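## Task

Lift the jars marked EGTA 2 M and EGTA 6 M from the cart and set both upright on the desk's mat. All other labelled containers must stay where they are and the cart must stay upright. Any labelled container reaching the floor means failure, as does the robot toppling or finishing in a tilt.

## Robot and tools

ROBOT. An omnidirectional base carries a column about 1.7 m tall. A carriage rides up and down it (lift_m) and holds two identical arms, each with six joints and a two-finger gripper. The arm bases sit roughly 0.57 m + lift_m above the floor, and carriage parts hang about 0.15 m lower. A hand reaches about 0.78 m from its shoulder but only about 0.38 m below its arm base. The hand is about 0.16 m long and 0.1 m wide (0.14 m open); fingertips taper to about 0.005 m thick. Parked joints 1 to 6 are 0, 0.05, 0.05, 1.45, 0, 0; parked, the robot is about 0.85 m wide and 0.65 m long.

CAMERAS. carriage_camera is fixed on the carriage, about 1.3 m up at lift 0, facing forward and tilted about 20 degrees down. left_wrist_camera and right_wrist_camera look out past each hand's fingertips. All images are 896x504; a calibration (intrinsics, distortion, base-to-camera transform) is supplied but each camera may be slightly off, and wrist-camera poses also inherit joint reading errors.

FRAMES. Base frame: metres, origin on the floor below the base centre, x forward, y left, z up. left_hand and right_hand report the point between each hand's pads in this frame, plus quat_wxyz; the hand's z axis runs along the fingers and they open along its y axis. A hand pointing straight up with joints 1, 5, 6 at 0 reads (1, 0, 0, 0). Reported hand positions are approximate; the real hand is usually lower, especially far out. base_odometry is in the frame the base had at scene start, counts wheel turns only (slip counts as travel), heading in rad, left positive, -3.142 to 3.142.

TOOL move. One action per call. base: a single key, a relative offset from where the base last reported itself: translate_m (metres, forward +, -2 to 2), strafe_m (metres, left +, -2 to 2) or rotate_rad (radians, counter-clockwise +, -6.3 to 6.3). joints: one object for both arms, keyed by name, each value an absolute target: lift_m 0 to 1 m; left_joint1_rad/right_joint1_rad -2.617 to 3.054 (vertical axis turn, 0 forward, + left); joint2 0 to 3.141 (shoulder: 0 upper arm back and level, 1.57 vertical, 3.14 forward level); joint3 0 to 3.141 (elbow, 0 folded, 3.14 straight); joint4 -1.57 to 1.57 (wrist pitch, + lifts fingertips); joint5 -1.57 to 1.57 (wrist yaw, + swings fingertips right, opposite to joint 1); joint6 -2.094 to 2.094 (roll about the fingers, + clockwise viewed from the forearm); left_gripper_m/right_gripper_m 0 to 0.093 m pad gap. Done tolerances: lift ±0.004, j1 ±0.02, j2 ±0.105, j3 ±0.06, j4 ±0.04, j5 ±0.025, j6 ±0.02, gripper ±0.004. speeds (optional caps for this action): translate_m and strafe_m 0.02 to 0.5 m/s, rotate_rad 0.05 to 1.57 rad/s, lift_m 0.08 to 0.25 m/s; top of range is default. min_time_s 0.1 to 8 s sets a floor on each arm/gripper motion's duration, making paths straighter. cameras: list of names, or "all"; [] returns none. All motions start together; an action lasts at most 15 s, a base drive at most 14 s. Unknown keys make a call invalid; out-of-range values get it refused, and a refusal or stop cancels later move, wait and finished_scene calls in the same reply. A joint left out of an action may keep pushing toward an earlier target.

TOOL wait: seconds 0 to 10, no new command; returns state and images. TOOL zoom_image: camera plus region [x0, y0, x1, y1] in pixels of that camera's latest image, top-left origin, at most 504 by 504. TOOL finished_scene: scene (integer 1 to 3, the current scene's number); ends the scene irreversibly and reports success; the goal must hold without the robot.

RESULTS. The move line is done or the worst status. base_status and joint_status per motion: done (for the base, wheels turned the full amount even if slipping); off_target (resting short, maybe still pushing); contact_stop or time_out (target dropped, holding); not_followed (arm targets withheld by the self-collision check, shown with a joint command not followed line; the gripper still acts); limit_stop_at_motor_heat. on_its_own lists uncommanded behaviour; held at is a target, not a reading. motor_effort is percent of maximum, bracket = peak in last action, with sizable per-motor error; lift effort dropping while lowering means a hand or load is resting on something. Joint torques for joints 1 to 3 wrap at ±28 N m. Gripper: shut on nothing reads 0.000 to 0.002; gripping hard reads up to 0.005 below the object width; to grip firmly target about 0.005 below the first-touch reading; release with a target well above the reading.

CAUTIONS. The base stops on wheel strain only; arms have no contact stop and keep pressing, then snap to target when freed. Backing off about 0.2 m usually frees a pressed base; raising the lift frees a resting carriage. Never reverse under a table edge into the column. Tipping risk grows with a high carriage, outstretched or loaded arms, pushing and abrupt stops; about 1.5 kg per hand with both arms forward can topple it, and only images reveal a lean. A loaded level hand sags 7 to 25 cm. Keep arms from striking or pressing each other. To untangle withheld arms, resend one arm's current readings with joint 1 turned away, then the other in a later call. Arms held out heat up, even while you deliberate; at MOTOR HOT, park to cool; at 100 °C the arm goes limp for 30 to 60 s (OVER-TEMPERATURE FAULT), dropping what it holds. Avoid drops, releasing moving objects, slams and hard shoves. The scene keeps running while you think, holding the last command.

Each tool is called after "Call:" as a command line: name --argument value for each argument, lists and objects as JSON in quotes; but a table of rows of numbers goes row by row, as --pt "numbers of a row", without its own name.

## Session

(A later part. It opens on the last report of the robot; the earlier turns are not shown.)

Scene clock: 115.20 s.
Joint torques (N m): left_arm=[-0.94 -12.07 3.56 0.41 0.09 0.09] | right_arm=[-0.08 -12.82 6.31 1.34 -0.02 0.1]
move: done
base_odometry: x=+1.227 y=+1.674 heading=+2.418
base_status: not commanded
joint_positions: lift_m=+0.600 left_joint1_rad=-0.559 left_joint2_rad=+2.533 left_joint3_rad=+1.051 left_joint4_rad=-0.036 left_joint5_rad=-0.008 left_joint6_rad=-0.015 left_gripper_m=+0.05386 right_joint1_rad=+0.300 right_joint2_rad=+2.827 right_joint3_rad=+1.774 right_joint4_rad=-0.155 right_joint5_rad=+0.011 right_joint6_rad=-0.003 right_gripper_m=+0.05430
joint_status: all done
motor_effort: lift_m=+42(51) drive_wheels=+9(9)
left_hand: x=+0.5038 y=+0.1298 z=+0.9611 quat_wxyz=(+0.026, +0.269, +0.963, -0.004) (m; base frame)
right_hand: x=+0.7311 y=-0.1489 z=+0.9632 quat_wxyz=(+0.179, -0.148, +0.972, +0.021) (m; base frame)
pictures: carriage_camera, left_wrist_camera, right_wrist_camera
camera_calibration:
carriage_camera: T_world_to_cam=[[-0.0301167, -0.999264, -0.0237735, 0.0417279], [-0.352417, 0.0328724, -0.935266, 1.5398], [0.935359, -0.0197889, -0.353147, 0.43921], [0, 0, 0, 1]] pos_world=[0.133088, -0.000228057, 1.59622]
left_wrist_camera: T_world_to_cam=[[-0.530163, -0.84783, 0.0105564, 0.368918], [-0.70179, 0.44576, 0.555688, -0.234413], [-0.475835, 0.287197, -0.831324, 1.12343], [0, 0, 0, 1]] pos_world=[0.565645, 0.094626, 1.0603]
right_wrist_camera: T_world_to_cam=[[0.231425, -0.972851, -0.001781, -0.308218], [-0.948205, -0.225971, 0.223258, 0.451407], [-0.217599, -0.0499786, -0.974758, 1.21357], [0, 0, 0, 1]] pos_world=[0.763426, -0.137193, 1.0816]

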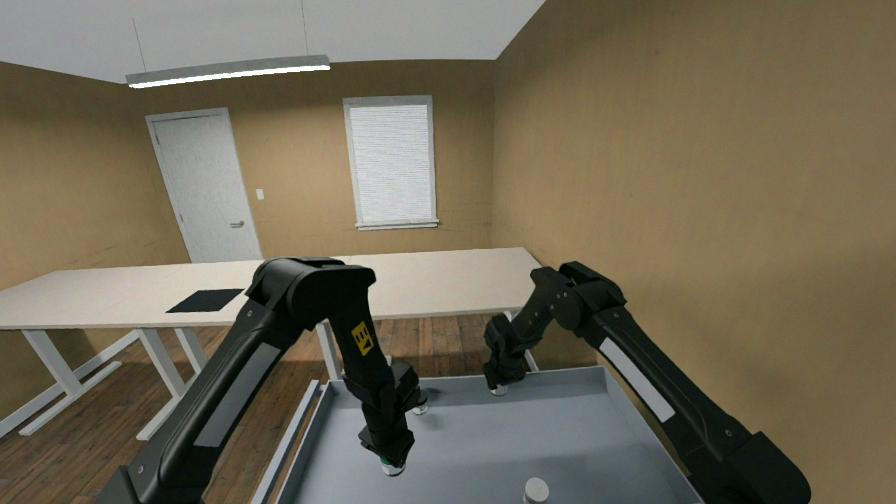

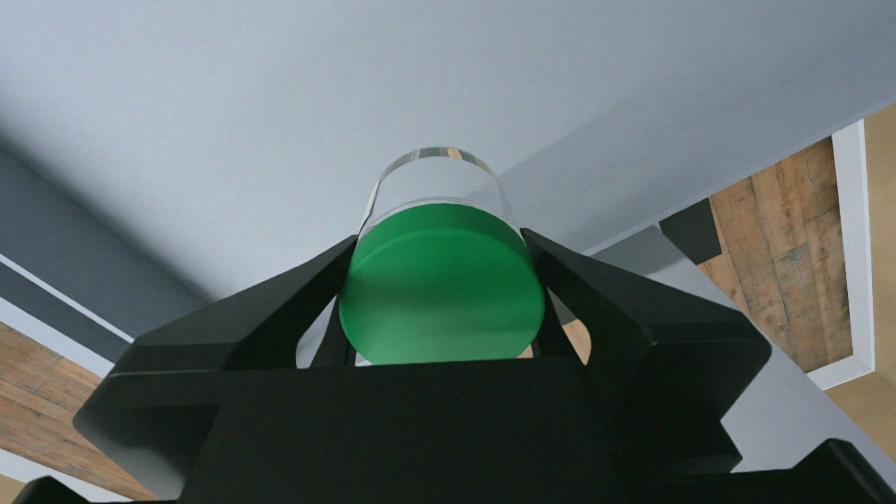

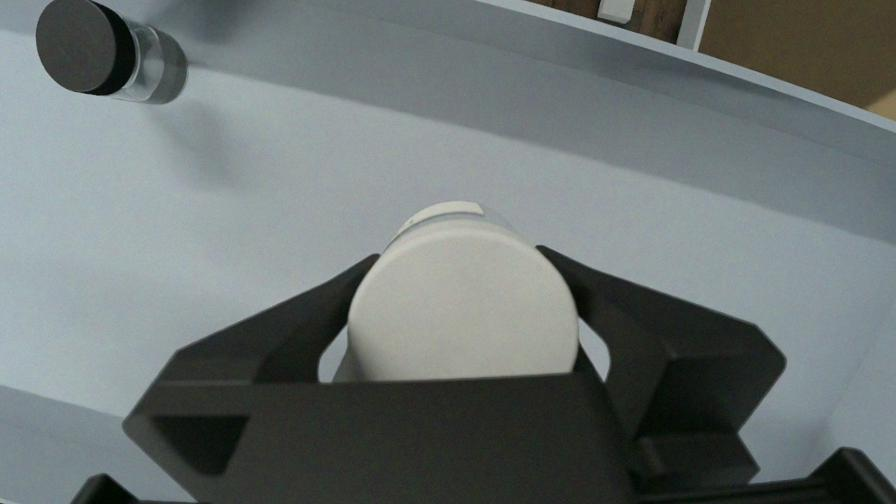

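Call:
move --base '{"translate_m": -0.33}' --speeds '{"translate_m":0.25}' --joints '{"lift_m":0.65}' --cameras '[]'

Call:
move --base '{"strafe_m": 1.17}' --speeds '{"strafe_m":0.3}' --cameras '[]'

Call:
move --base '{"rotate_rad": 0.18}' --speeds '{"rotate_rad":0.4}' --cameras '["carriage_camera"]'

Scene clock: 121.53 s.
Joint torques (N m): left_arm=[-0.51 -12.08 3.19 0.41 0.09 0.1] | right_arm=[-0.06 -13.12 6.05 1.38 -0.02 0.09]
move: done
base_odometry: x=+1.475 y=+1.456 heading=+2.419
base_status: done
joint_positions: lift_m=+0.650 left_joint1_rad=-0.564 left_joint2_rad=+2.533 left_joint3_rad=+1.053 left_joint4_rad=-0.037 left_joint5_rad=-0.006 left_joint6_rad=-0.015 left_gripper_m=+0.05386 right_joint1_rad=+0.300 right_joint2_rad=+2.830 right_joint3_rad=+1.778 right_joint4_rad=-0.157 right_joint5_rad=+0.010 right_joint6_rad=-0.003 right_gripper_m=+0.05430
joint_status: all done
motor_effort: lift_m=+43(51) drive_wheels=-4(16)
left_hand: x=+0.5032 y=+0.1280 z=+1.0110 quat_wxyz=(+0.027, +0.271, +0.962, -0.005) (m; base frame)
right_hand: x=+0.7310 y=-0.1490 z=+1.0121 quat_wxyz=(+0.178, -0.147, +0.973, +0.022) (m; base frame)
pictures: none
No camera images: "cameras" was empty.

Scene clock: 127.03 s.
Joint torques (N m): left_arm=[-0.58 -12.07 3.18 0.4 0.04 0.09] | right_arm=[-0.09 -13.16 6.05 1.39 0 0.09]
move: done
base_odometry: x=+0.702 y=+0.578 heading=+2.420
base_status: done
joint_positions: lift_m=+0.650 left_joint1_rad=-0.566 left_joint2_rad=+2.533 left_joint3_rad=+1.053 left_joint4_rad=-0.037 left_joint5_rad=-0.005 left_joint6_rad=-0.015 left_gripper_m=+0.05386 right_joint1_rad=+0.300 right_joint2_rad=+2.830 right_joint3_rad=+1.778 right_joint4_rad=-0.157 right_joint5_rad=+0.010 right_joint6_rad=-0.003 right_gripper_m=+0.05430
joint_status: not commanded
motor_effort: lift_m=+43(43) drive_wheels=+0(16)
left_hand: x=+0.5029 y=+0.1274 z=+1.0110 quat_wxyz=(+0.026, +0.272, +0.962, -0.005) (m; base frame)
right_hand: x=+0.7309 y=-0.1489 z=+1.0121 quat_wxyz=(+0.178, -0.148, +0.973, +0.022) (m; base frame)
pictures: none
No camera images: "cameras" was empty.

Scene clock: 128.27 s.
Joint torques (N m): left_arm=[-0.68 -12.01 3.17 0.41 0.07 0.09] | right_arm=[-0.31 -13.09 6.06 1.39 0 0.1]
move: done
base_odometry: x=+0.702 y=+0.578 heading=+2.600
base_status: done
joint_positions: lift_m=+0.650 left_joint1_rad=-0.563 left_joint2_rad=+2.533 left_joint3_rad=+1.053 left_joint4_rad=-0.037 left_joint5_rad=-0.005 left_joint6_rad=-0.015 left_gripper_m=+0.05386 right_joint1_rad=+0.302 right_joint2_rad=+2.830 right_joint3_rad=+1.778 right_joint4_rad=-0.158 right_joint5_rad=+0.009 right_joint6_rad=-0.003 right_gripper_m=+0.05430
joint_status: not commanded
motor_effort: lift_m=+43(43) drive_wheels=-4(14)
left_hand: x=+0.5033 y=+0.1283 z=+1.0110 quat_wxyz=(+0.026, +0.271, +0.962, -0.005) (m; base frame)
right_hand: x=+0.7304 y=-0.1477 z=+1.0120 quat_wxyz=(+0.178, -0.149, +0.972, +0.022) (m; base frame)
pictures: carriage_camera
camera_calibration:
carriage_camera: T_world_to_cam=[[-0.0301167, -0.999264, -0.0237735, 0.0429156], [-0.352417, 0.0328724, -0.935266, 1.58652], [0.935359, -0.0197889, -0.353147, 0.456853], [0, 0, 0, 1]] pos_world=[0.133088, -0.000228057, 1.64617]

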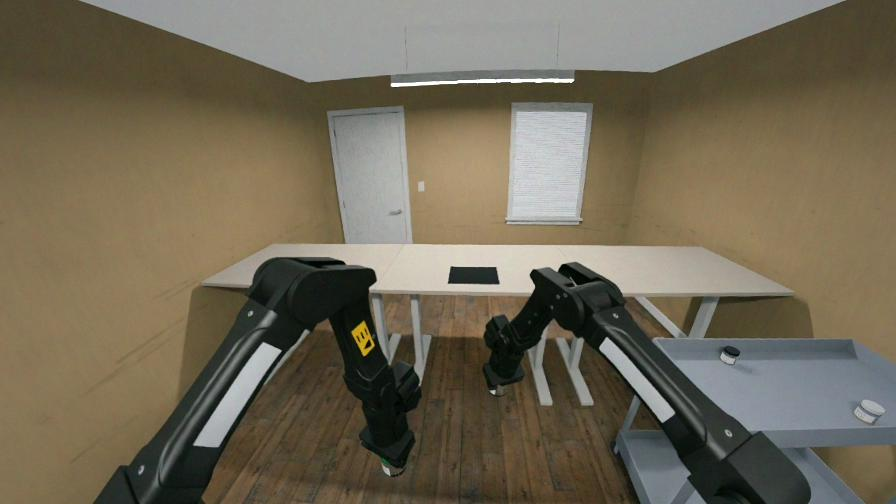

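Call:
move --base '{"translate_m": 1.08}' --speeds '{"translate_m":0.25}' --joints '{"lift_m":0.7}' --cameras '[]'

Call:
move --base '{"strafe_m": -0.175}' --speeds '{"strafe_m":0.2}'

Scene clock: 135.97 s.
Joint torques (N m): left_arm=[-0.57 -12.05 2.99 0.45 0.07 0.09] | right_arm=[-0.36 -13.22 5.98 1.41 0 0.09]
move: done
base_odometry: x=-0.224 y=+1.134 heading=+2.600
base_status: done
joint_positions: lift_m=+0.700 left_joint1_rad=-0.563 left_joint2_rad=+2.534 left_joint3_rad=+1.053 left_joint4_rad=-0.039 left_joint5_rad=-0.005 left_joint6_rad=-0.015 left_gripper_m=+0.05386 right_joint1_rad=+0.302 right_joint2_rad=+2.832 right_joint3_rad=+1.778 right_joint4_rad=-0.160 right_joint5_rad=+0.009 right_joint6_rad=-0.003 right_gripper_m=+0.05430
joint_status: all done
motor_effort: lift_m=+43(51) drive_wheels=-6(23)
left_hand: x=+0.5028 y=+0.1284 z=+1.0609 quat_wxyz=(+0.025, +0.271, +0.962, -0.005) (m; base frame)
right_hand: x=+0.7297 y=-0.1479 z=+1.0611 quat_wxyz=(+0.177, -0.149, +0.973, +0.022) (m; base frame)
pictures: none
No camera images: "cameras" was empty.

Scene clock: 138.20 s.
Joint torques (N m): left_arm=[-0.36 -12.19 3.15 0.43 0.06 0.1] | right_arm=[0.24 -13.3 5.96 1.4 0.01 0.1]
move: done
base_odometry: x=-0.134 y=+1.284 heading=+2.601
base_status: done
joint_positions: lift_m=+0.700 left_joint1_rad=-0.565 left_joint2_rad=+2.534 left_joint3_rad=+1.053 left_joint4_rad=-0.040 left_joint5_rad=-0.005 left_joint6_rad=-0.015 left_gripper_m=+0.05386 right_joint1_rad=+0.297 right_joint2_rad=+2.832 right_joint3_rad=+1.778 right_joint4_rad=-0.160 right_joint5_rad=+0.008 right_joint6_rad=-0.003 right_gripper_m=+0.05430
joint_status: not commanded
motor_effort: lift_m=+43(43) drive_wheels=+0(18)
left_hand: x=+0.5024 y=+0.1279 z=+1.0609 quat_wxyz=(+0.025, +0.272, +0.962, -0.005) (m; base frame)
right_hand: x=+0.7305 y=-0.1506 z=+1.0611 quat_wxyz=(+0.176, -0.146, +0.973, +0.022) (m; base frame)
pictures: carriage_camera, left_wrist_camera, right_wrist_camera
camera_calibration:
carriage_camera: T_world_to_cam=[[-0.0301167, -0.999264, -0.0237735, 0.0441044], [-0.352417, 0.0328724, -0.935266, 1.63329], [0.935359, -0.0197889, -0.353147, 0.474511], [0, 0, 0, 1]] pos_world=[0.133088, -0.000228057, 1.69618]
left_wrist_camera: T_world_to_cam=[[-0.535082, -0.844697, 0.0132219, 0.364754], [-0.697295, 0.450436, 0.557573, -0.294892], [-0.476936, 0.289127, -0.830023, 1.20525], [0, 0, 0, 1]] pos_world=[0.564375, 0.0924645, 1.15999]
right_wrist_camera: T_world_to_cam=[[0.228741, -0.973478, -0.00425153, -0.305126], [-0.947394, -0.223612, 0.229002, 0.422239], [-0.223879, -0.0483542, -0.973417, 1.31221], [0, 0, 0, 1]] pos_world=[0.763597, -0.139165, 1.17933]

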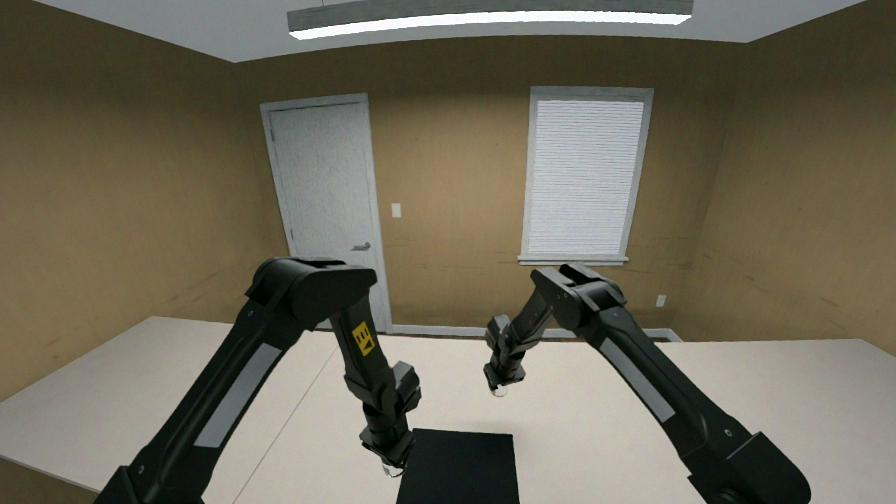

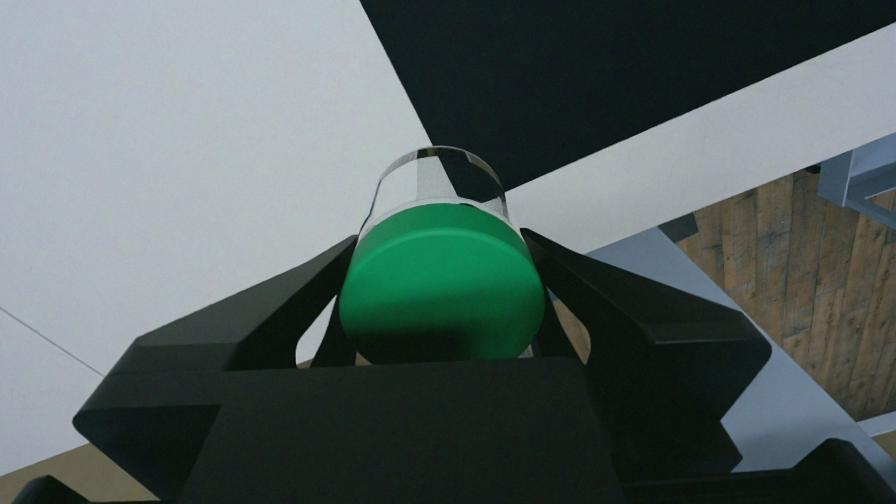

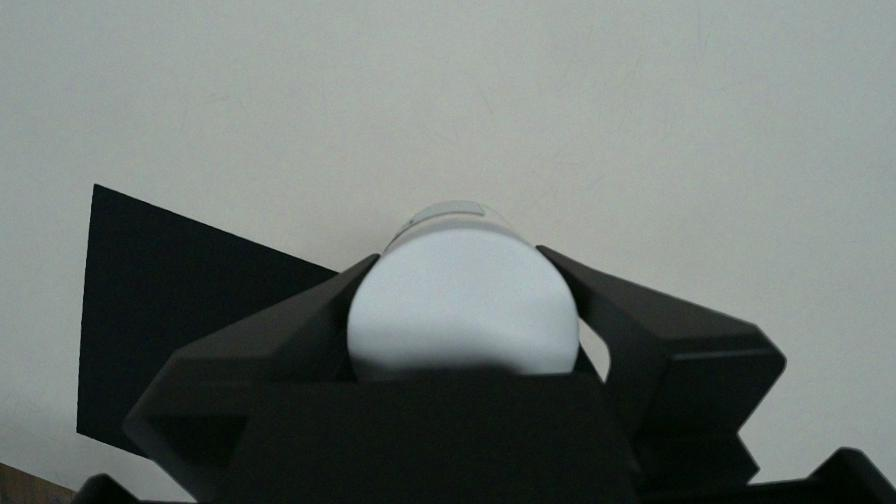

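Call:
move --joints '{"right_joint1_rad":0.43,"right_joint2_rad":2.65,"right_joint3_rad":1.24,"right_joint4_rad":0.21,"left_joint1_rad":-0.67,"left_joint2_rad":2.725,"left_joint3_rad":1.583,"left_joint4_rad":-0.367}' --min_time_s 3

Scene clock: 144.33 s.
Joint torques (N m): left_arm=[-1.03 -13.31 5.85 0.37 0.06 0.09] | right_arm=[0.83 -14.41 2.93 1.47 0.01 0.1]
move: done
base_odometry: x=-0.134 y=+1.284 heading=+2.601
base_status: not commanded
joint_positions: lift_m=+0.700 left_joint1_rad=-0.663 left_joint2_rad=+2.715 left_joint3_rad=+1.558 left_joint4_rad=-0.358 left_joint5_rad=-0.005 left_joint6_rad=-0.015 left_gripper_m=+0.05386 right_joint1_rad=+0.424 right_joint2_rad=+2.689 right_joint3_rad=+1.245 right_joint4_rad=+0.193 right_joint5_rad=+0.008 right_joint6_rad=-0.003 right_gripper_m=+0.05430
joint_status: all done
motor_effort: lift_m=+43(43) drive_wheels=+1(1)
left_hand: x=+0.5599 y=+0.0419 z=+1.0579 quat_wxyz=(+0.027, +0.318, +0.948, -0.007) (m; base frame)
right_hand: x=+0.6104 y=-0.1308 z=+1.0407 quat_wxyz=(+0.156, -0.208, +0.965, +0.029) (m; base frame)
pictures: carriage_camera, left_wrist_camera, right_wrist_camera
camera_calibration:
carriage_camera: T_world_to_cam=[[-0.0301167, -0.999264, -0.0237735, 0.0441044], [-0.352417, 0.0328724, -0.935266, 1.63329], [0.935359, -0.0197889, -0.353147, 0.474511], [0, 0, 0, 1]] pos_world=[0.133088, -0.000228057, 1.69618]
left_wrist_camera: T_world_to_cam=[[-0.615249, -0.788222, 0.0132239, 0.365428], [-0.652194, 0.518352, 0.553132, -0.237787], [-0.442845, 0.331689, -0.832989, 1.23724], [0, 0, 0, 1]] pos_world=[0.617652, 0.000916764, 1.1573]
right_wrist_camera: T_world_to_cam=[[0.350481, -0.936568, -0.00174304, -0.330573], [-0.902696, -0.3383, 0.265882, 0.236904], [-0.249607, -0.0916131, -0.964004, 1.26669], [0, 0, 0, 1]] pos_world=[0.645886, -0.113414, 1.15753]

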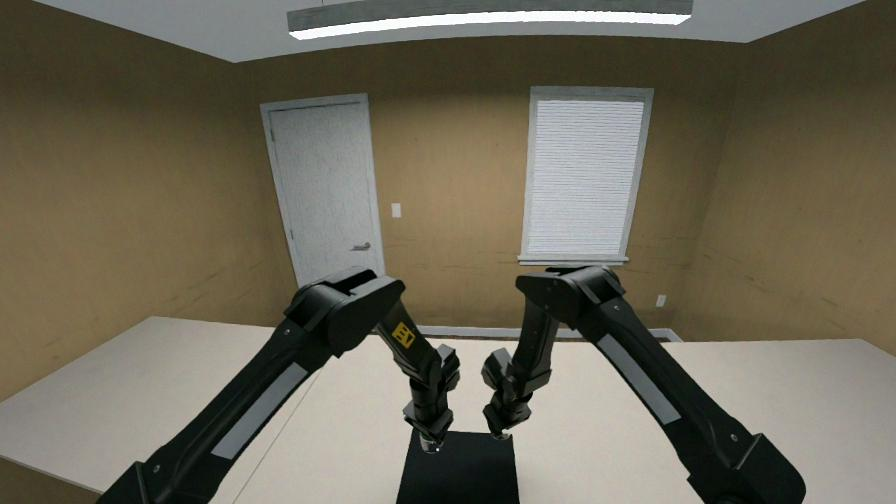

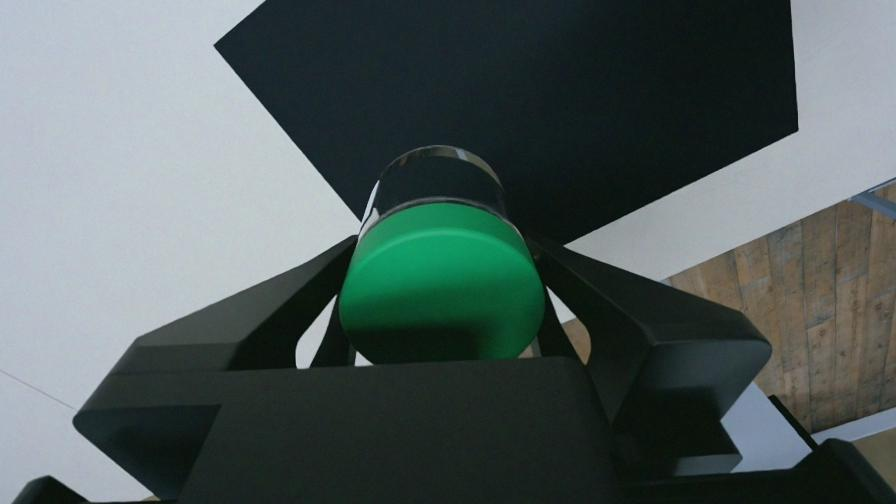

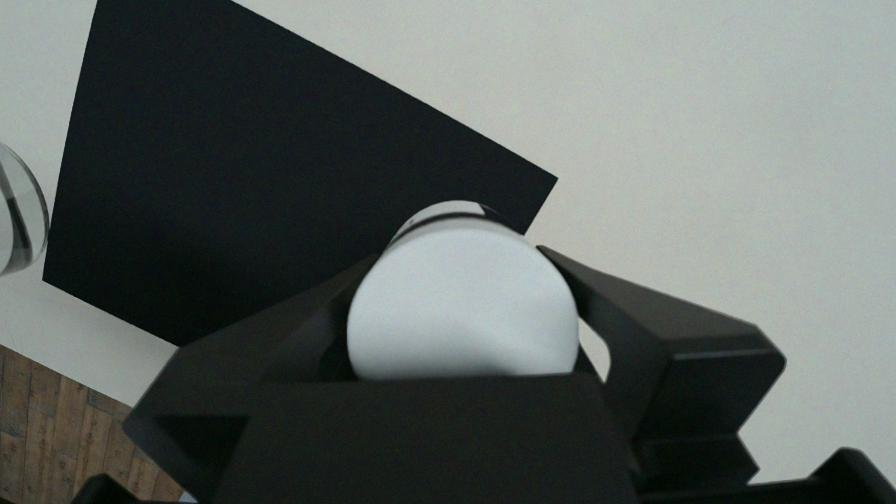

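Call:
move --base '{"translate_m": -0.03}' --speeds '{"translate_m":0.1}' --joints '{"right_joint2_rad":2.61,"right_joint4_rad":0.222}' --min_time_s 1.5 --cameras '[]'

Call:
move --joints '{"lift_m":0.6}' --speeds '{"lift_m":0.1}'

Scene clock: 148.47 s.
Joint torques (N m): left_arm=[-0.59 -13.31 5.83 0.34 0.06 0.09] | right_arm=[0.29 -14.58 3.48 1.57 0.01 0.09]
move: done
base_odometry: x=-0.109 y=+1.268 heading=+2.600
base_status: done
joint_positions: lift_m=+0.700 left_joint1_rad=-0.668 left_joint2_rad=+2.715 left_joint3_rad=+1.558 left_joint4_rad=-0.364 left_joint5_rad=-0.004 left_joint6_rad=-0.015 left_gripper_m=+0.05386 right_joint1_rad=+0.428 right_joint2_rad=+2.650 right_joint3_rad=+1.242 right_joint4_rad=+0.207 right_joint5_rad=+0.008 right_joint6_rad=-0.003 right_gripper_m=+0.05430
joint_status: all done
motor_effort: lift_m=+42(43) drive_wheels=+5(13)
left_hand: x=+0.5572 y=+0.0410 z=+1.0578 quat_wxyz=(+0.024, +0.321, +0.947, -0.006) (m; base frame)
right_hand: x=+0.6237 y=-0.1227 z=+1.0577 quat_wxyz=(+0.180, -0.210, +0.960, +0.035) (m; base frame)
pictures: none
No camera images: "cameras" was empty.

Scene clock: 149.87 s.
Joint torques (N m): left_arm=[-0.46 -14.16 5.48 0.36 0.06 0.09] | right_arm=[0.32 -13.5 3.71 1.52 0.01 0.09]
move: done
base_odometry: x=-0.109 y=+1.268 heading=+2.600
base_status: not commanded
joint_positions: lift_m=+0.600 left_joint1_rad=-0.668 left_joint2_rad=+2.725 left_joint3_rad=+1.563 left_joint4_rad=-0.366 left_joint5_rad=-0.004 left_joint6_rad=-0.015 left_gripper_m=+0.05386 right_joint1_rad=+0.428 right_joint2_rad=+2.639 right_joint3_rad=+1.240 right_joint4_rad=+0.214 right_joint5_rad=+0.008 right_joint6_rad=-0.003 right_gripper_m=+0.05430
joint_status: all done
motor_effort: lift_m=+36(37) drive_wheels=+5(5)
left_hand: x=+0.5561 y=+0.0419 z=+0.9550 quat_wxyz=(+0.021, +0.321, +0.947, -0.005) (m; base frame)
right_hand: x=+0.6278 y=-0.1209 z=+0.9631 quat_wxyz=(+0.188, -0.209, +0.959, +0.037) (m; base frame)
pictures: carriage_camera, left_wrist_camera, right_wrist_camera
camera_calibration:
carriage_camera: T_world_to_cam=[[-0.0301167, -0.999264, -0.0237735, 0.041739], [-0.352417, 0.0328724, -0.935266, 1.54023], [0.935359, -0.0197889, -0.353147, 0.439375], [0, 0, 0, 1]] pos_world=[0.133088, -0.000228057, 1.59668]
left_wrist_camera: T_world_to_cam=[[-0.619325, -0.785017, 0.0135995, 0.36623], [-0.64359, 0.517517, 0.563887, -0.198404], [-0.449699, 0.340477, -0.82574, 1.14642], [0, 0, 0, 1]] pos_world=[0.614668, -0.000154454, 1.05354]
right_wrist_camera: T_world_to_cam=[[0.35478, -0.934927, -0.00648166, -0.325402], [-0.915375, -0.348755, 0.201142, 0.34569], [-0.190314, -0.0654281, -0.979541, 1.17801], [0, 0, 0, 1]] pos_world=[0.656073, -0.106592, 1.08227]

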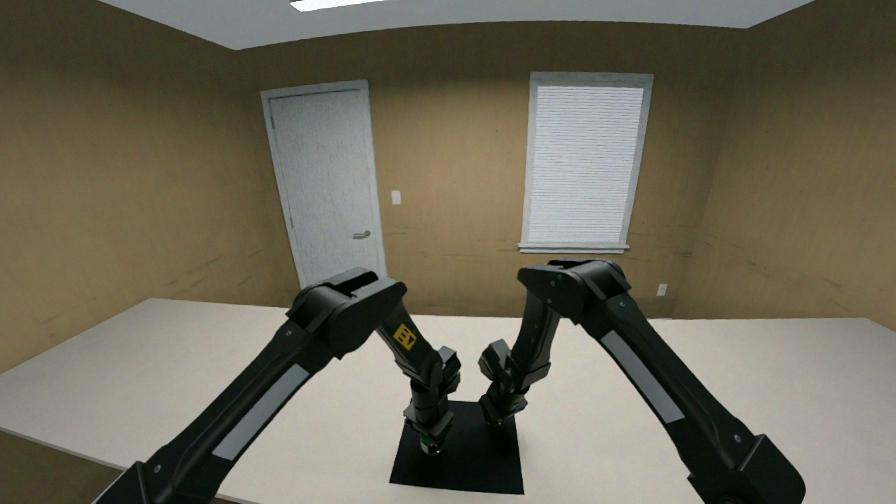

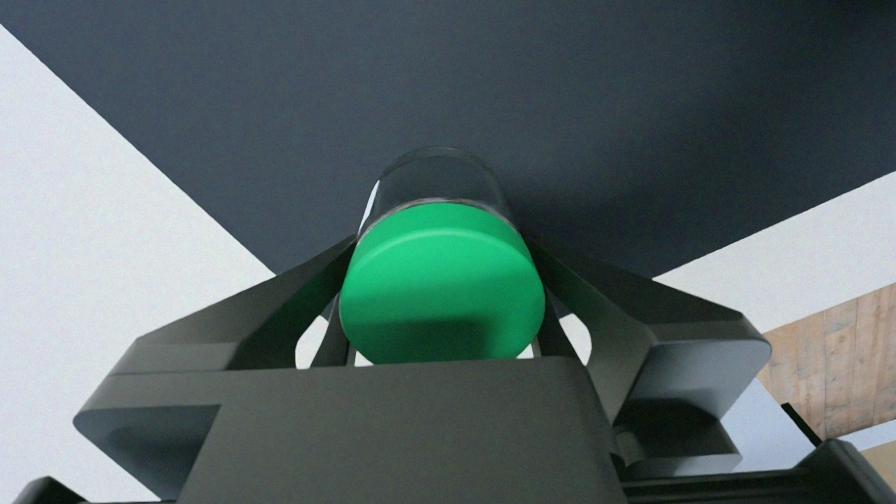

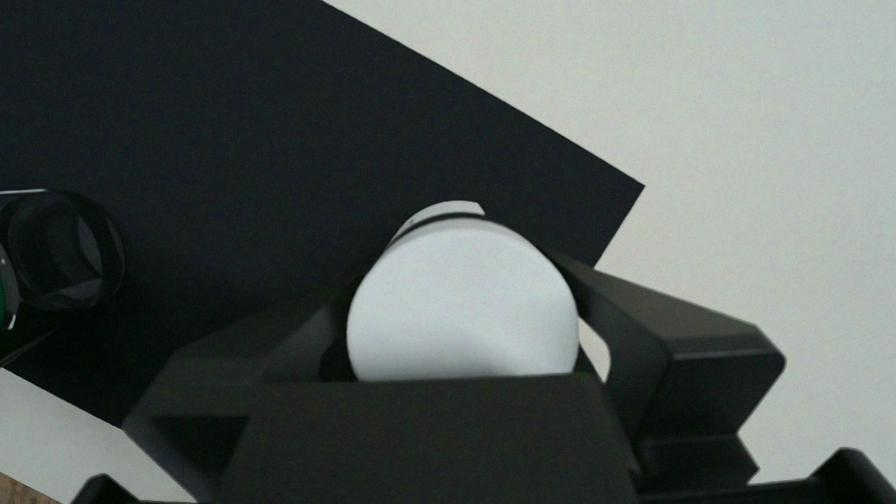

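Call:
move --joints '{"lift_m":0.58}' --speeds '{"lift_m":0.08}' --cameras '["carriage_camera"]'

Call:
zoom_image --camera "carriage_camera" --region '[380, 370, 540, 500]'

Scene clock: 151.43 s.
Joint torques (N m): left_arm=[-0.58 -11.88 4.66 0.8 0.08 0.09] | right_arm=[0.47 -12.42 3.73 1.64 0.01 0.1]
move: done
base_odometry: x=-0.109 y=+1.268 heading=+2.601
base_status: not commanded
joint_positions: lift_m=+0.581 left_joint1_rad=-0.668 left_joint2_rad=+2.699 left_joint3_rad=+1.574 left_joint4_rad=-0.418 left_joint5_rad=-0.004 left_joint6_rad=-0.014 left_gripper_m=+0.05386 right_joint1_rad=+0.428 right_joint2_rad=+2.624 right_joint3_rad=+1.239 right_joint4_rad=+0.209 right_joint5_rad=+0.008 right_joint6_rad=-0.003 right_gripper_m=+0.05429
joint_status: all done
motor_effort: lift_m=+31(33) drive_wheels=+0(5)
left_hand: x=+0.5567 y=+0.0414 z=+0.9475 quat_wxyz=(+0.014, +0.321, +0.947, -0.003) (m; base frame)
right_hand: x=+0.6305 y=-0.1196 z=+0.9490 quat_wxyz=(+0.192, -0.209, +0.958, +0.038) (m; base frame)
pictures: carriage_camera
camera_calibration:
carriage_camera: T_world_to_cam=[[-0.0301167, -0.999264, -0.0237735, 0.0412745], [-0.352417, 0.0328724, -0.935266, 1.52196], [0.935359, -0.0197889, -0.353147, 0.432474], [0, 0, 0, 1]] pos_world=[0.133088, -0.000228057, 1.57714]

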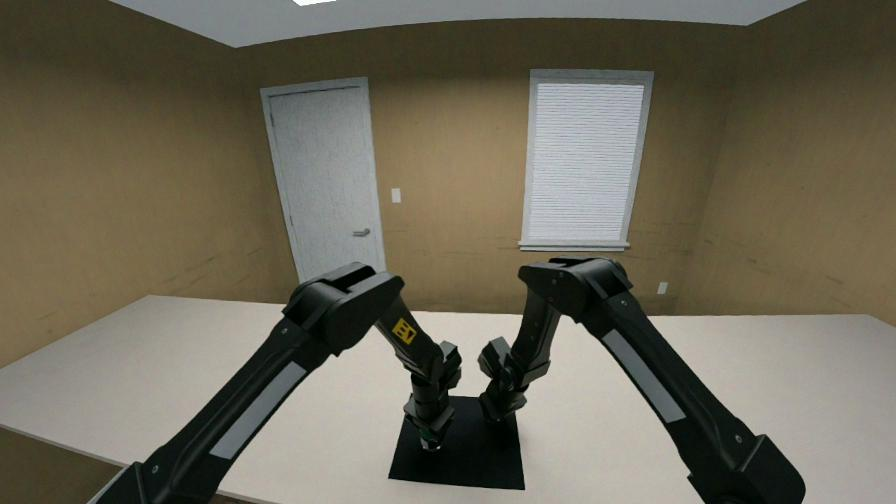

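Scaled by 3.150.

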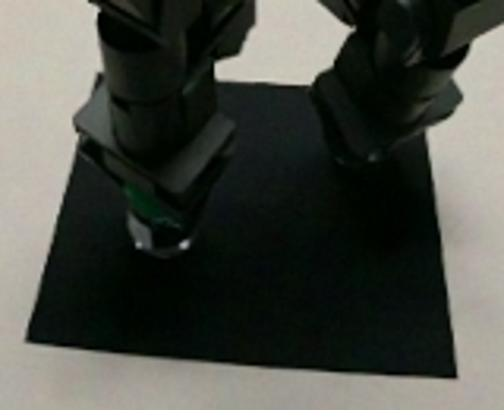

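Call:
move --joints '{"lift_m":0.574}' --speeds '{"lift_m":0.08}' --cameras '["left_wrist_camera","right_wrist_camera"]'

Scene clock: 152.40 s.
Joint torques (N m): left_arm=[-0.57 -10.86 4.64 0.95 0.03 0.09] | right_arm=[0.47 -10.66 4.16 1.92 0.01 0.1]
move: done
base_odometry: x=-0.109 y=+1.268 heading=+2.601
base_status: not commanded
joint_positions: lift_m=+0.575 left_joint1_rad=-0.668 left_joint2_rad=+2.685 left_joint3_rad=+1.574 left_joint4_rad=-0.436 left_joint5_rad=-0.005 left_joint6_rad=-0.014 left_gripper_m=+0.05386 right_joint1_rad=+0.428 right_joint2_rad=+2.606 right_joint3_rad=+1.237 right_joint4_rad=+0.186 right_joint5_rad=+0.008 right_joint6_rad=-0.003 right_gripper_m=+0.05429
joint_status: all done
motor_effort: lift_m=+29(30) drive_wheels=-1(1)
left_hand: x=+0.5568 y=+0.0415 z=+0.9471 quat_wxyz=(+0.012, +0.321, +0.947, -0.002) (m; base frame)
right_hand: x=+0.6306 y=-0.1196 z=+0.9486 quat_wxyz=(+0.189, -0.209, +0.959, +0.037) (m; base frame)
pictures: left_wrist_camera, right_wrist_camera
camera_calibration:
left_wrist_camera: T_world_to_cam=[[-0.619417, -0.784951, 0.0131973, 0.366833], [-0.634981, 0.510816, 0.579539, -0.212575], [-0.461652, 0.350596, -0.814837, 1.13624], [0, 0, 0, 1]] pos_world=[0.616789, -0.0018296, 1.04421]
right_wrist_camera: T_world_to_cam=[[0.354791, -0.934922, -0.00660639, -0.325185], [-0.915723, -0.348914, 0.199277, 0.353567], [-0.188614, -0.0646522, -0.979921, 1.16378], [0, 0, 0, 1]] pos_world=[0.658647, -0.105417, 1.06781]

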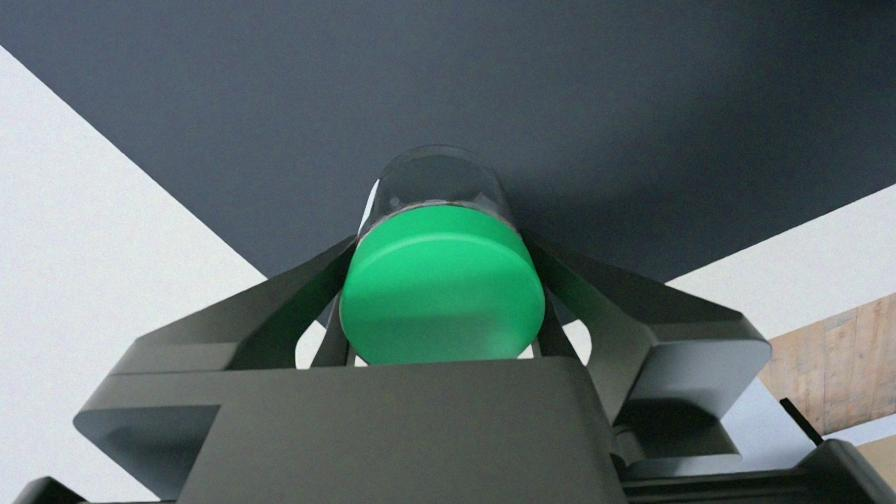

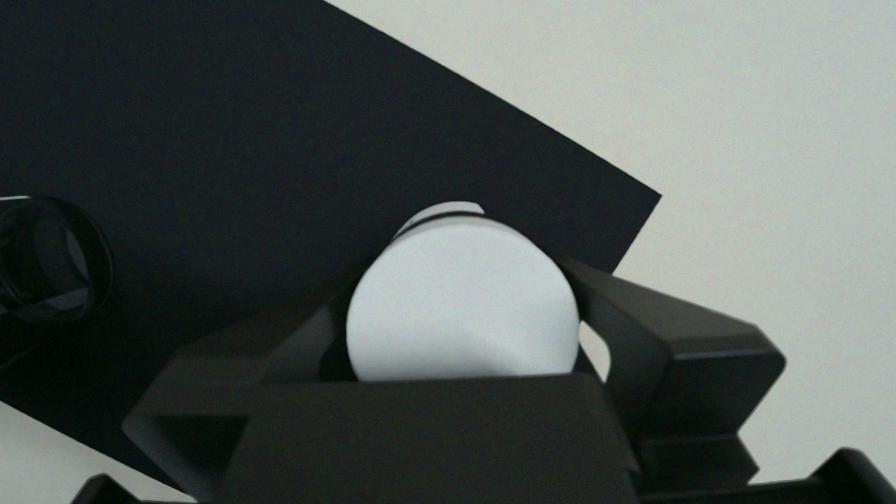

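Call:
move --joints '{"lift_m":0.582}' --speeds '{"lift_m":0.08}' --cameras '[]'

Call:
move --joints '{"left_gripper_m":0.08,"right_gripper_m":0.08}' --min_time_s 2 --cameras '["left_wrist_camera","right_wrist_camera"]'

Scene clock: 153.53 s.
Joint torques (N m): left_arm=[-0.43 -11.71 4.6 0.87 0.04 0.09] | right_arm=[0.58 -10.84 4.12 1.66 0.04 0.09]
move: done
base_odometry: x=-0.109 y=+1.268 heading=+2.601
base_status: not commanded
joint_positions: lift_m=+0.582 left_joint1_rad=-0.668 left_joint2_rad=+2.699 left_joint3_rad=+1.574 left_joint4_rad=-0.414 left_joint5_rad=-0.005 left_joint6_rad=-0.014 left_gripper_m=+0.05386 right_joint1_rad=+0.428 right_joint2_rad=+2.607 right_joint3_rad=+1.237 right_joint4_rad=+0.206 right_joint5_rad=+0.008 right_joint6_rad=-0.003 right_gripper_m=+0.05429
joint_status: all done
motor_effort: lift_m=+43(48) drive_wheels=+4(6)
left_hand: x=+0.5576 y=+0.0408 z=+0.9485 quat_wxyz=(+0.016, +0.321, +0.947, -0.003) (m; base frame)
right_hand: x=+0.6341 y=-0.1180 z=+0.9567 quat_wxyz=(+0.198, -0.209, +0.957, +0.039) (m; base frame)
pictures: none
No camera images: "cameras" was empty.

Scene clock: 155.83 s.
Joint torques (N m): left_arm=[-0.55 -13.5 4.57 0.51 0.06 0.09] | right_arm=[0.4 -10.82 4.14 1.64 0.01 0.1]
move: done
base_odometry: x=-0.109 y=+1.268 heading=+2.601
base_status: not commanded
joint_positions: lift_m=+0.582 left_joint1_rad=-0.668 left_joint2_rad=+2.716 left_joint3_rad=+1.574 left_joint4_rad=-0.380 left_joint5_rad=-0.005 left_joint6_rad=-0.014 left_gripper_m=+0.07996 right_joint1_rad=+0.428 right_joint2_rad=+2.607 right_joint3_rad=+1.237 right_joint4_rad=+0.209 right_joint5_rad=+0.008 right_joint6_rad=-0.003 right_gripper_m=+0.07990
joint_status: all done
motor_effort: lift_m=+43(43) drive_wheels=+4(5)
left_hand: x=+0.5596 y=+0.0393 z=+0.9419 quat_wxyz=(+0.024, +0.321, +0.947, -0.006) (m; base frame)
right_hand: x=+0.6348 y=-0.1177 z=+0.9570 quat_wxyz=(+0.199, -0.209, +0.957, +0.039) (m; base frame)
pictures: left_wrist_camera, right_wrist_camera
camera_calibration:
left_wrist_camera: T_world_to_cam=[[-0.619666, -0.784761, 0.0128217, 0.367451], [-0.64637, 0.519519, 0.558843, -0.181074], [-0.445219, 0.338009, -0.829174, 1.13891], [0, 0, 0, 1]] pos_world=[0.617719, -0.002527, 1.04083]
right_wrist_camera: T_world_to_cam=[[0.354931, -0.934859, -0.00797675, -0.3236], [-0.91933, -0.35056, 0.178717, 0.378116], [-0.169871, -0.0560988, -0.983868, 1.16586], [0, 0, 0, 1]] pos_world=[0.660514, -0.104565, 1.07689]

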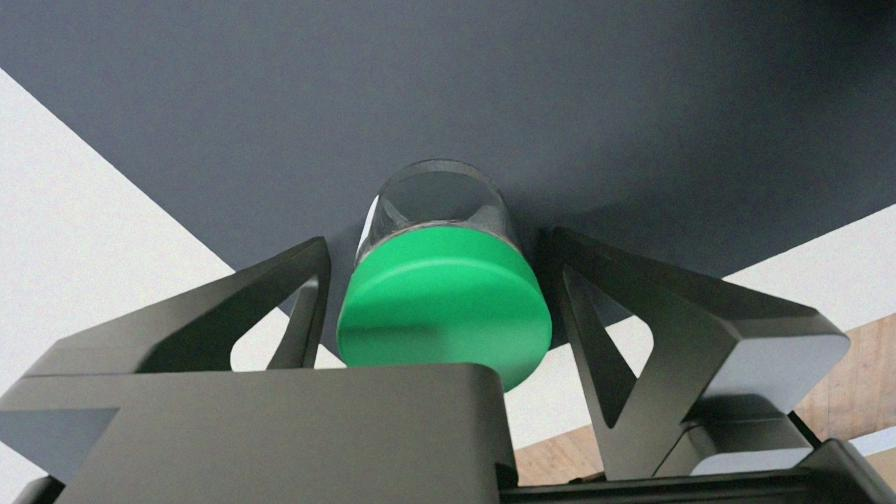

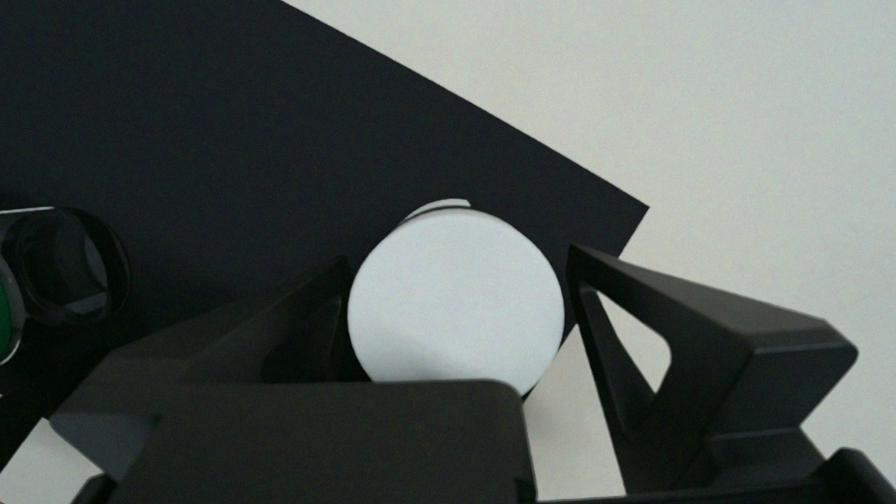

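Call:
move --joints '{"lift_m":0.85}' --speeds '{"lift_m":0.1}'

Scene clock: 161.80 s.
Joint torques (N m): left_arm=[-0.66 -14.45 4.52 0.45 0.07 0.09] | right_arm=[0.51 -10.81 4.12 1.58 0.01 0.1]
move: done
base_odometry: x=-0.109 y=+1.268 heading=+2.600
base_status: not commanded
joint_positions: lift_m=+0.850 left_joint1_rad=-0.668 left_joint2_rad=+2.724 left_joint3_rad=+1.574 left_joint4_rad=-0.373 left_joint5_rad=-0.005 left_joint6_rad=-0.014 left_gripper_m=+0.07996 right_joint1_rad=+0.428 right_joint2_rad=+2.608 right_joint3_rad=+1.237 right_joint4_rad=+0.218 right_joint5_rad=+0.008 right_joint6_rad=-0.003 right_gripper_m=+0.07990
joint_status: all done
motor_effort: lift_m=+41(50) drive_wheels=+4(5)
left_hand: x=+0.5589 y=+0.0399 z=+1.2067 quat_wxyz=(+0.023, +0.321, +0.947, -0.006) (m; base frame)
right_hand: x=+0.6364 y=-0.1169 z=+1.2255 quat_wxyz=(+0.203, -0.208, +0.956, +0.040) (m; base frame)
pictures: carriage_camera, left_wrist_camera, right_wrist_camera
camera_calibration:
carriage_camera: T_world_to_cam=[[-0.0301167, -0.999264, -0.0237735, 0.0476713], [-0.352417, 0.0328724, -0.935266, 1.77361], [0.935359, -0.0197889, -0.353147, 0.527497], [0, 0, 0, 1]] pos_world=[0.133088, -0.000228057, 1.84622]
left_wrist_camera: T_world_to_cam=[[-0.619654, -0.78477, 0.0128216, 0.36405], [-0.645867, 0.519123, 0.559792, -0.331317], [-0.445964, 0.338596, -0.828534, 1.35756], [0, 0, 0, 1]] pos_world=[0.617019, -0.0019739, 1.30558]
right_wrist_camera: T_world_to_cam=[[0.354994, -0.93483, -0.00852394, -0.320708], [-0.920663, -0.351168, 0.17047, 0.34277], [-0.162354, -0.0526681, -0.985326, 1.42771], [0, 0, 0, 1]] pos_world=[0.66122, -0.104243, 1.3456]

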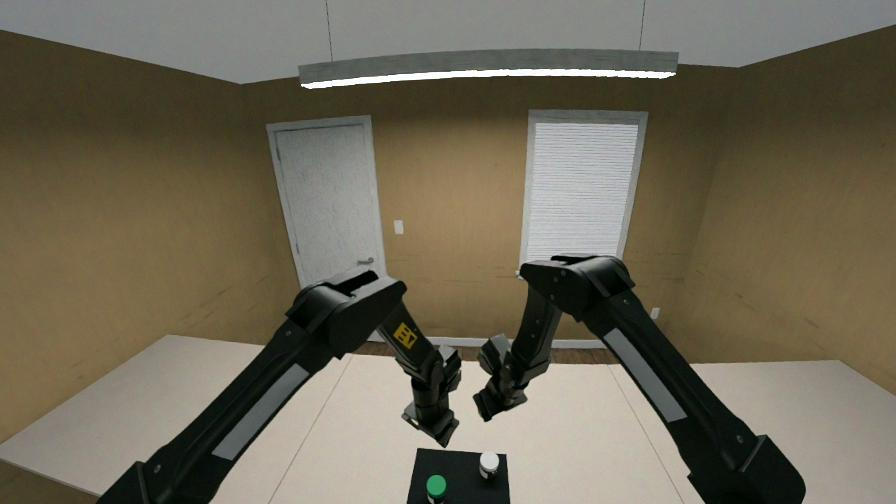

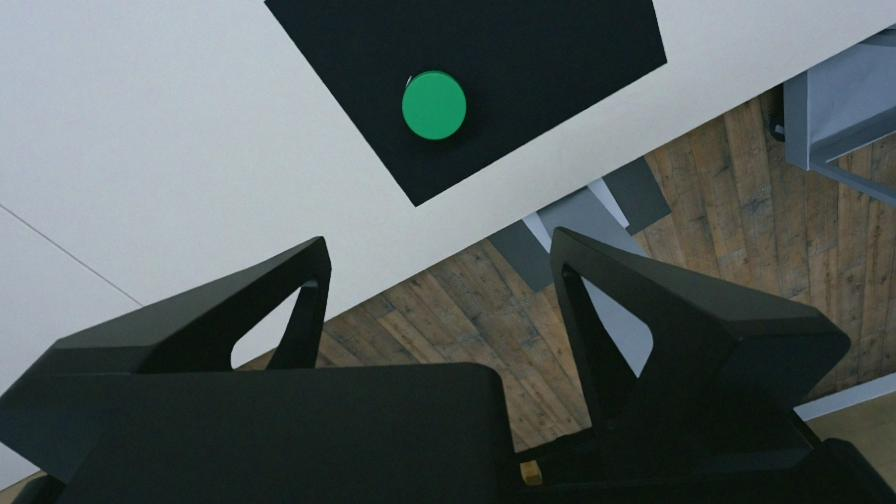

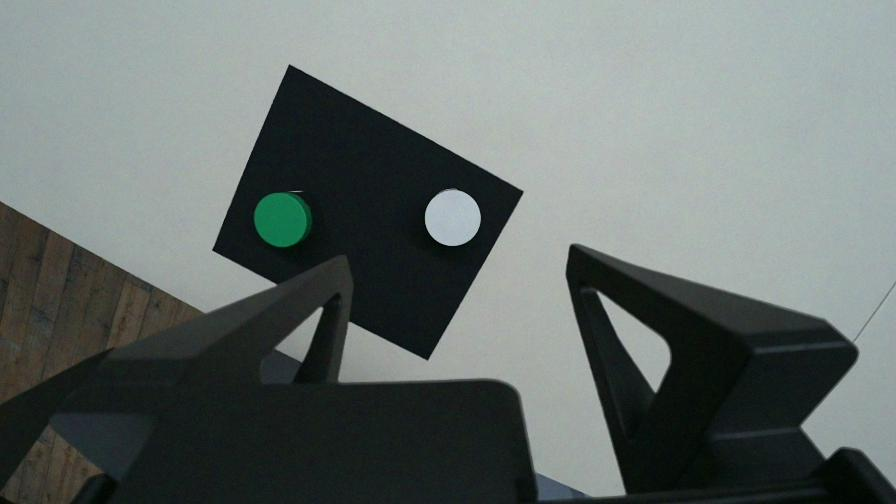

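Both upright on the mat, robot clear.

Call:
finished_scene --scene 2

The scene is finished: the task was done.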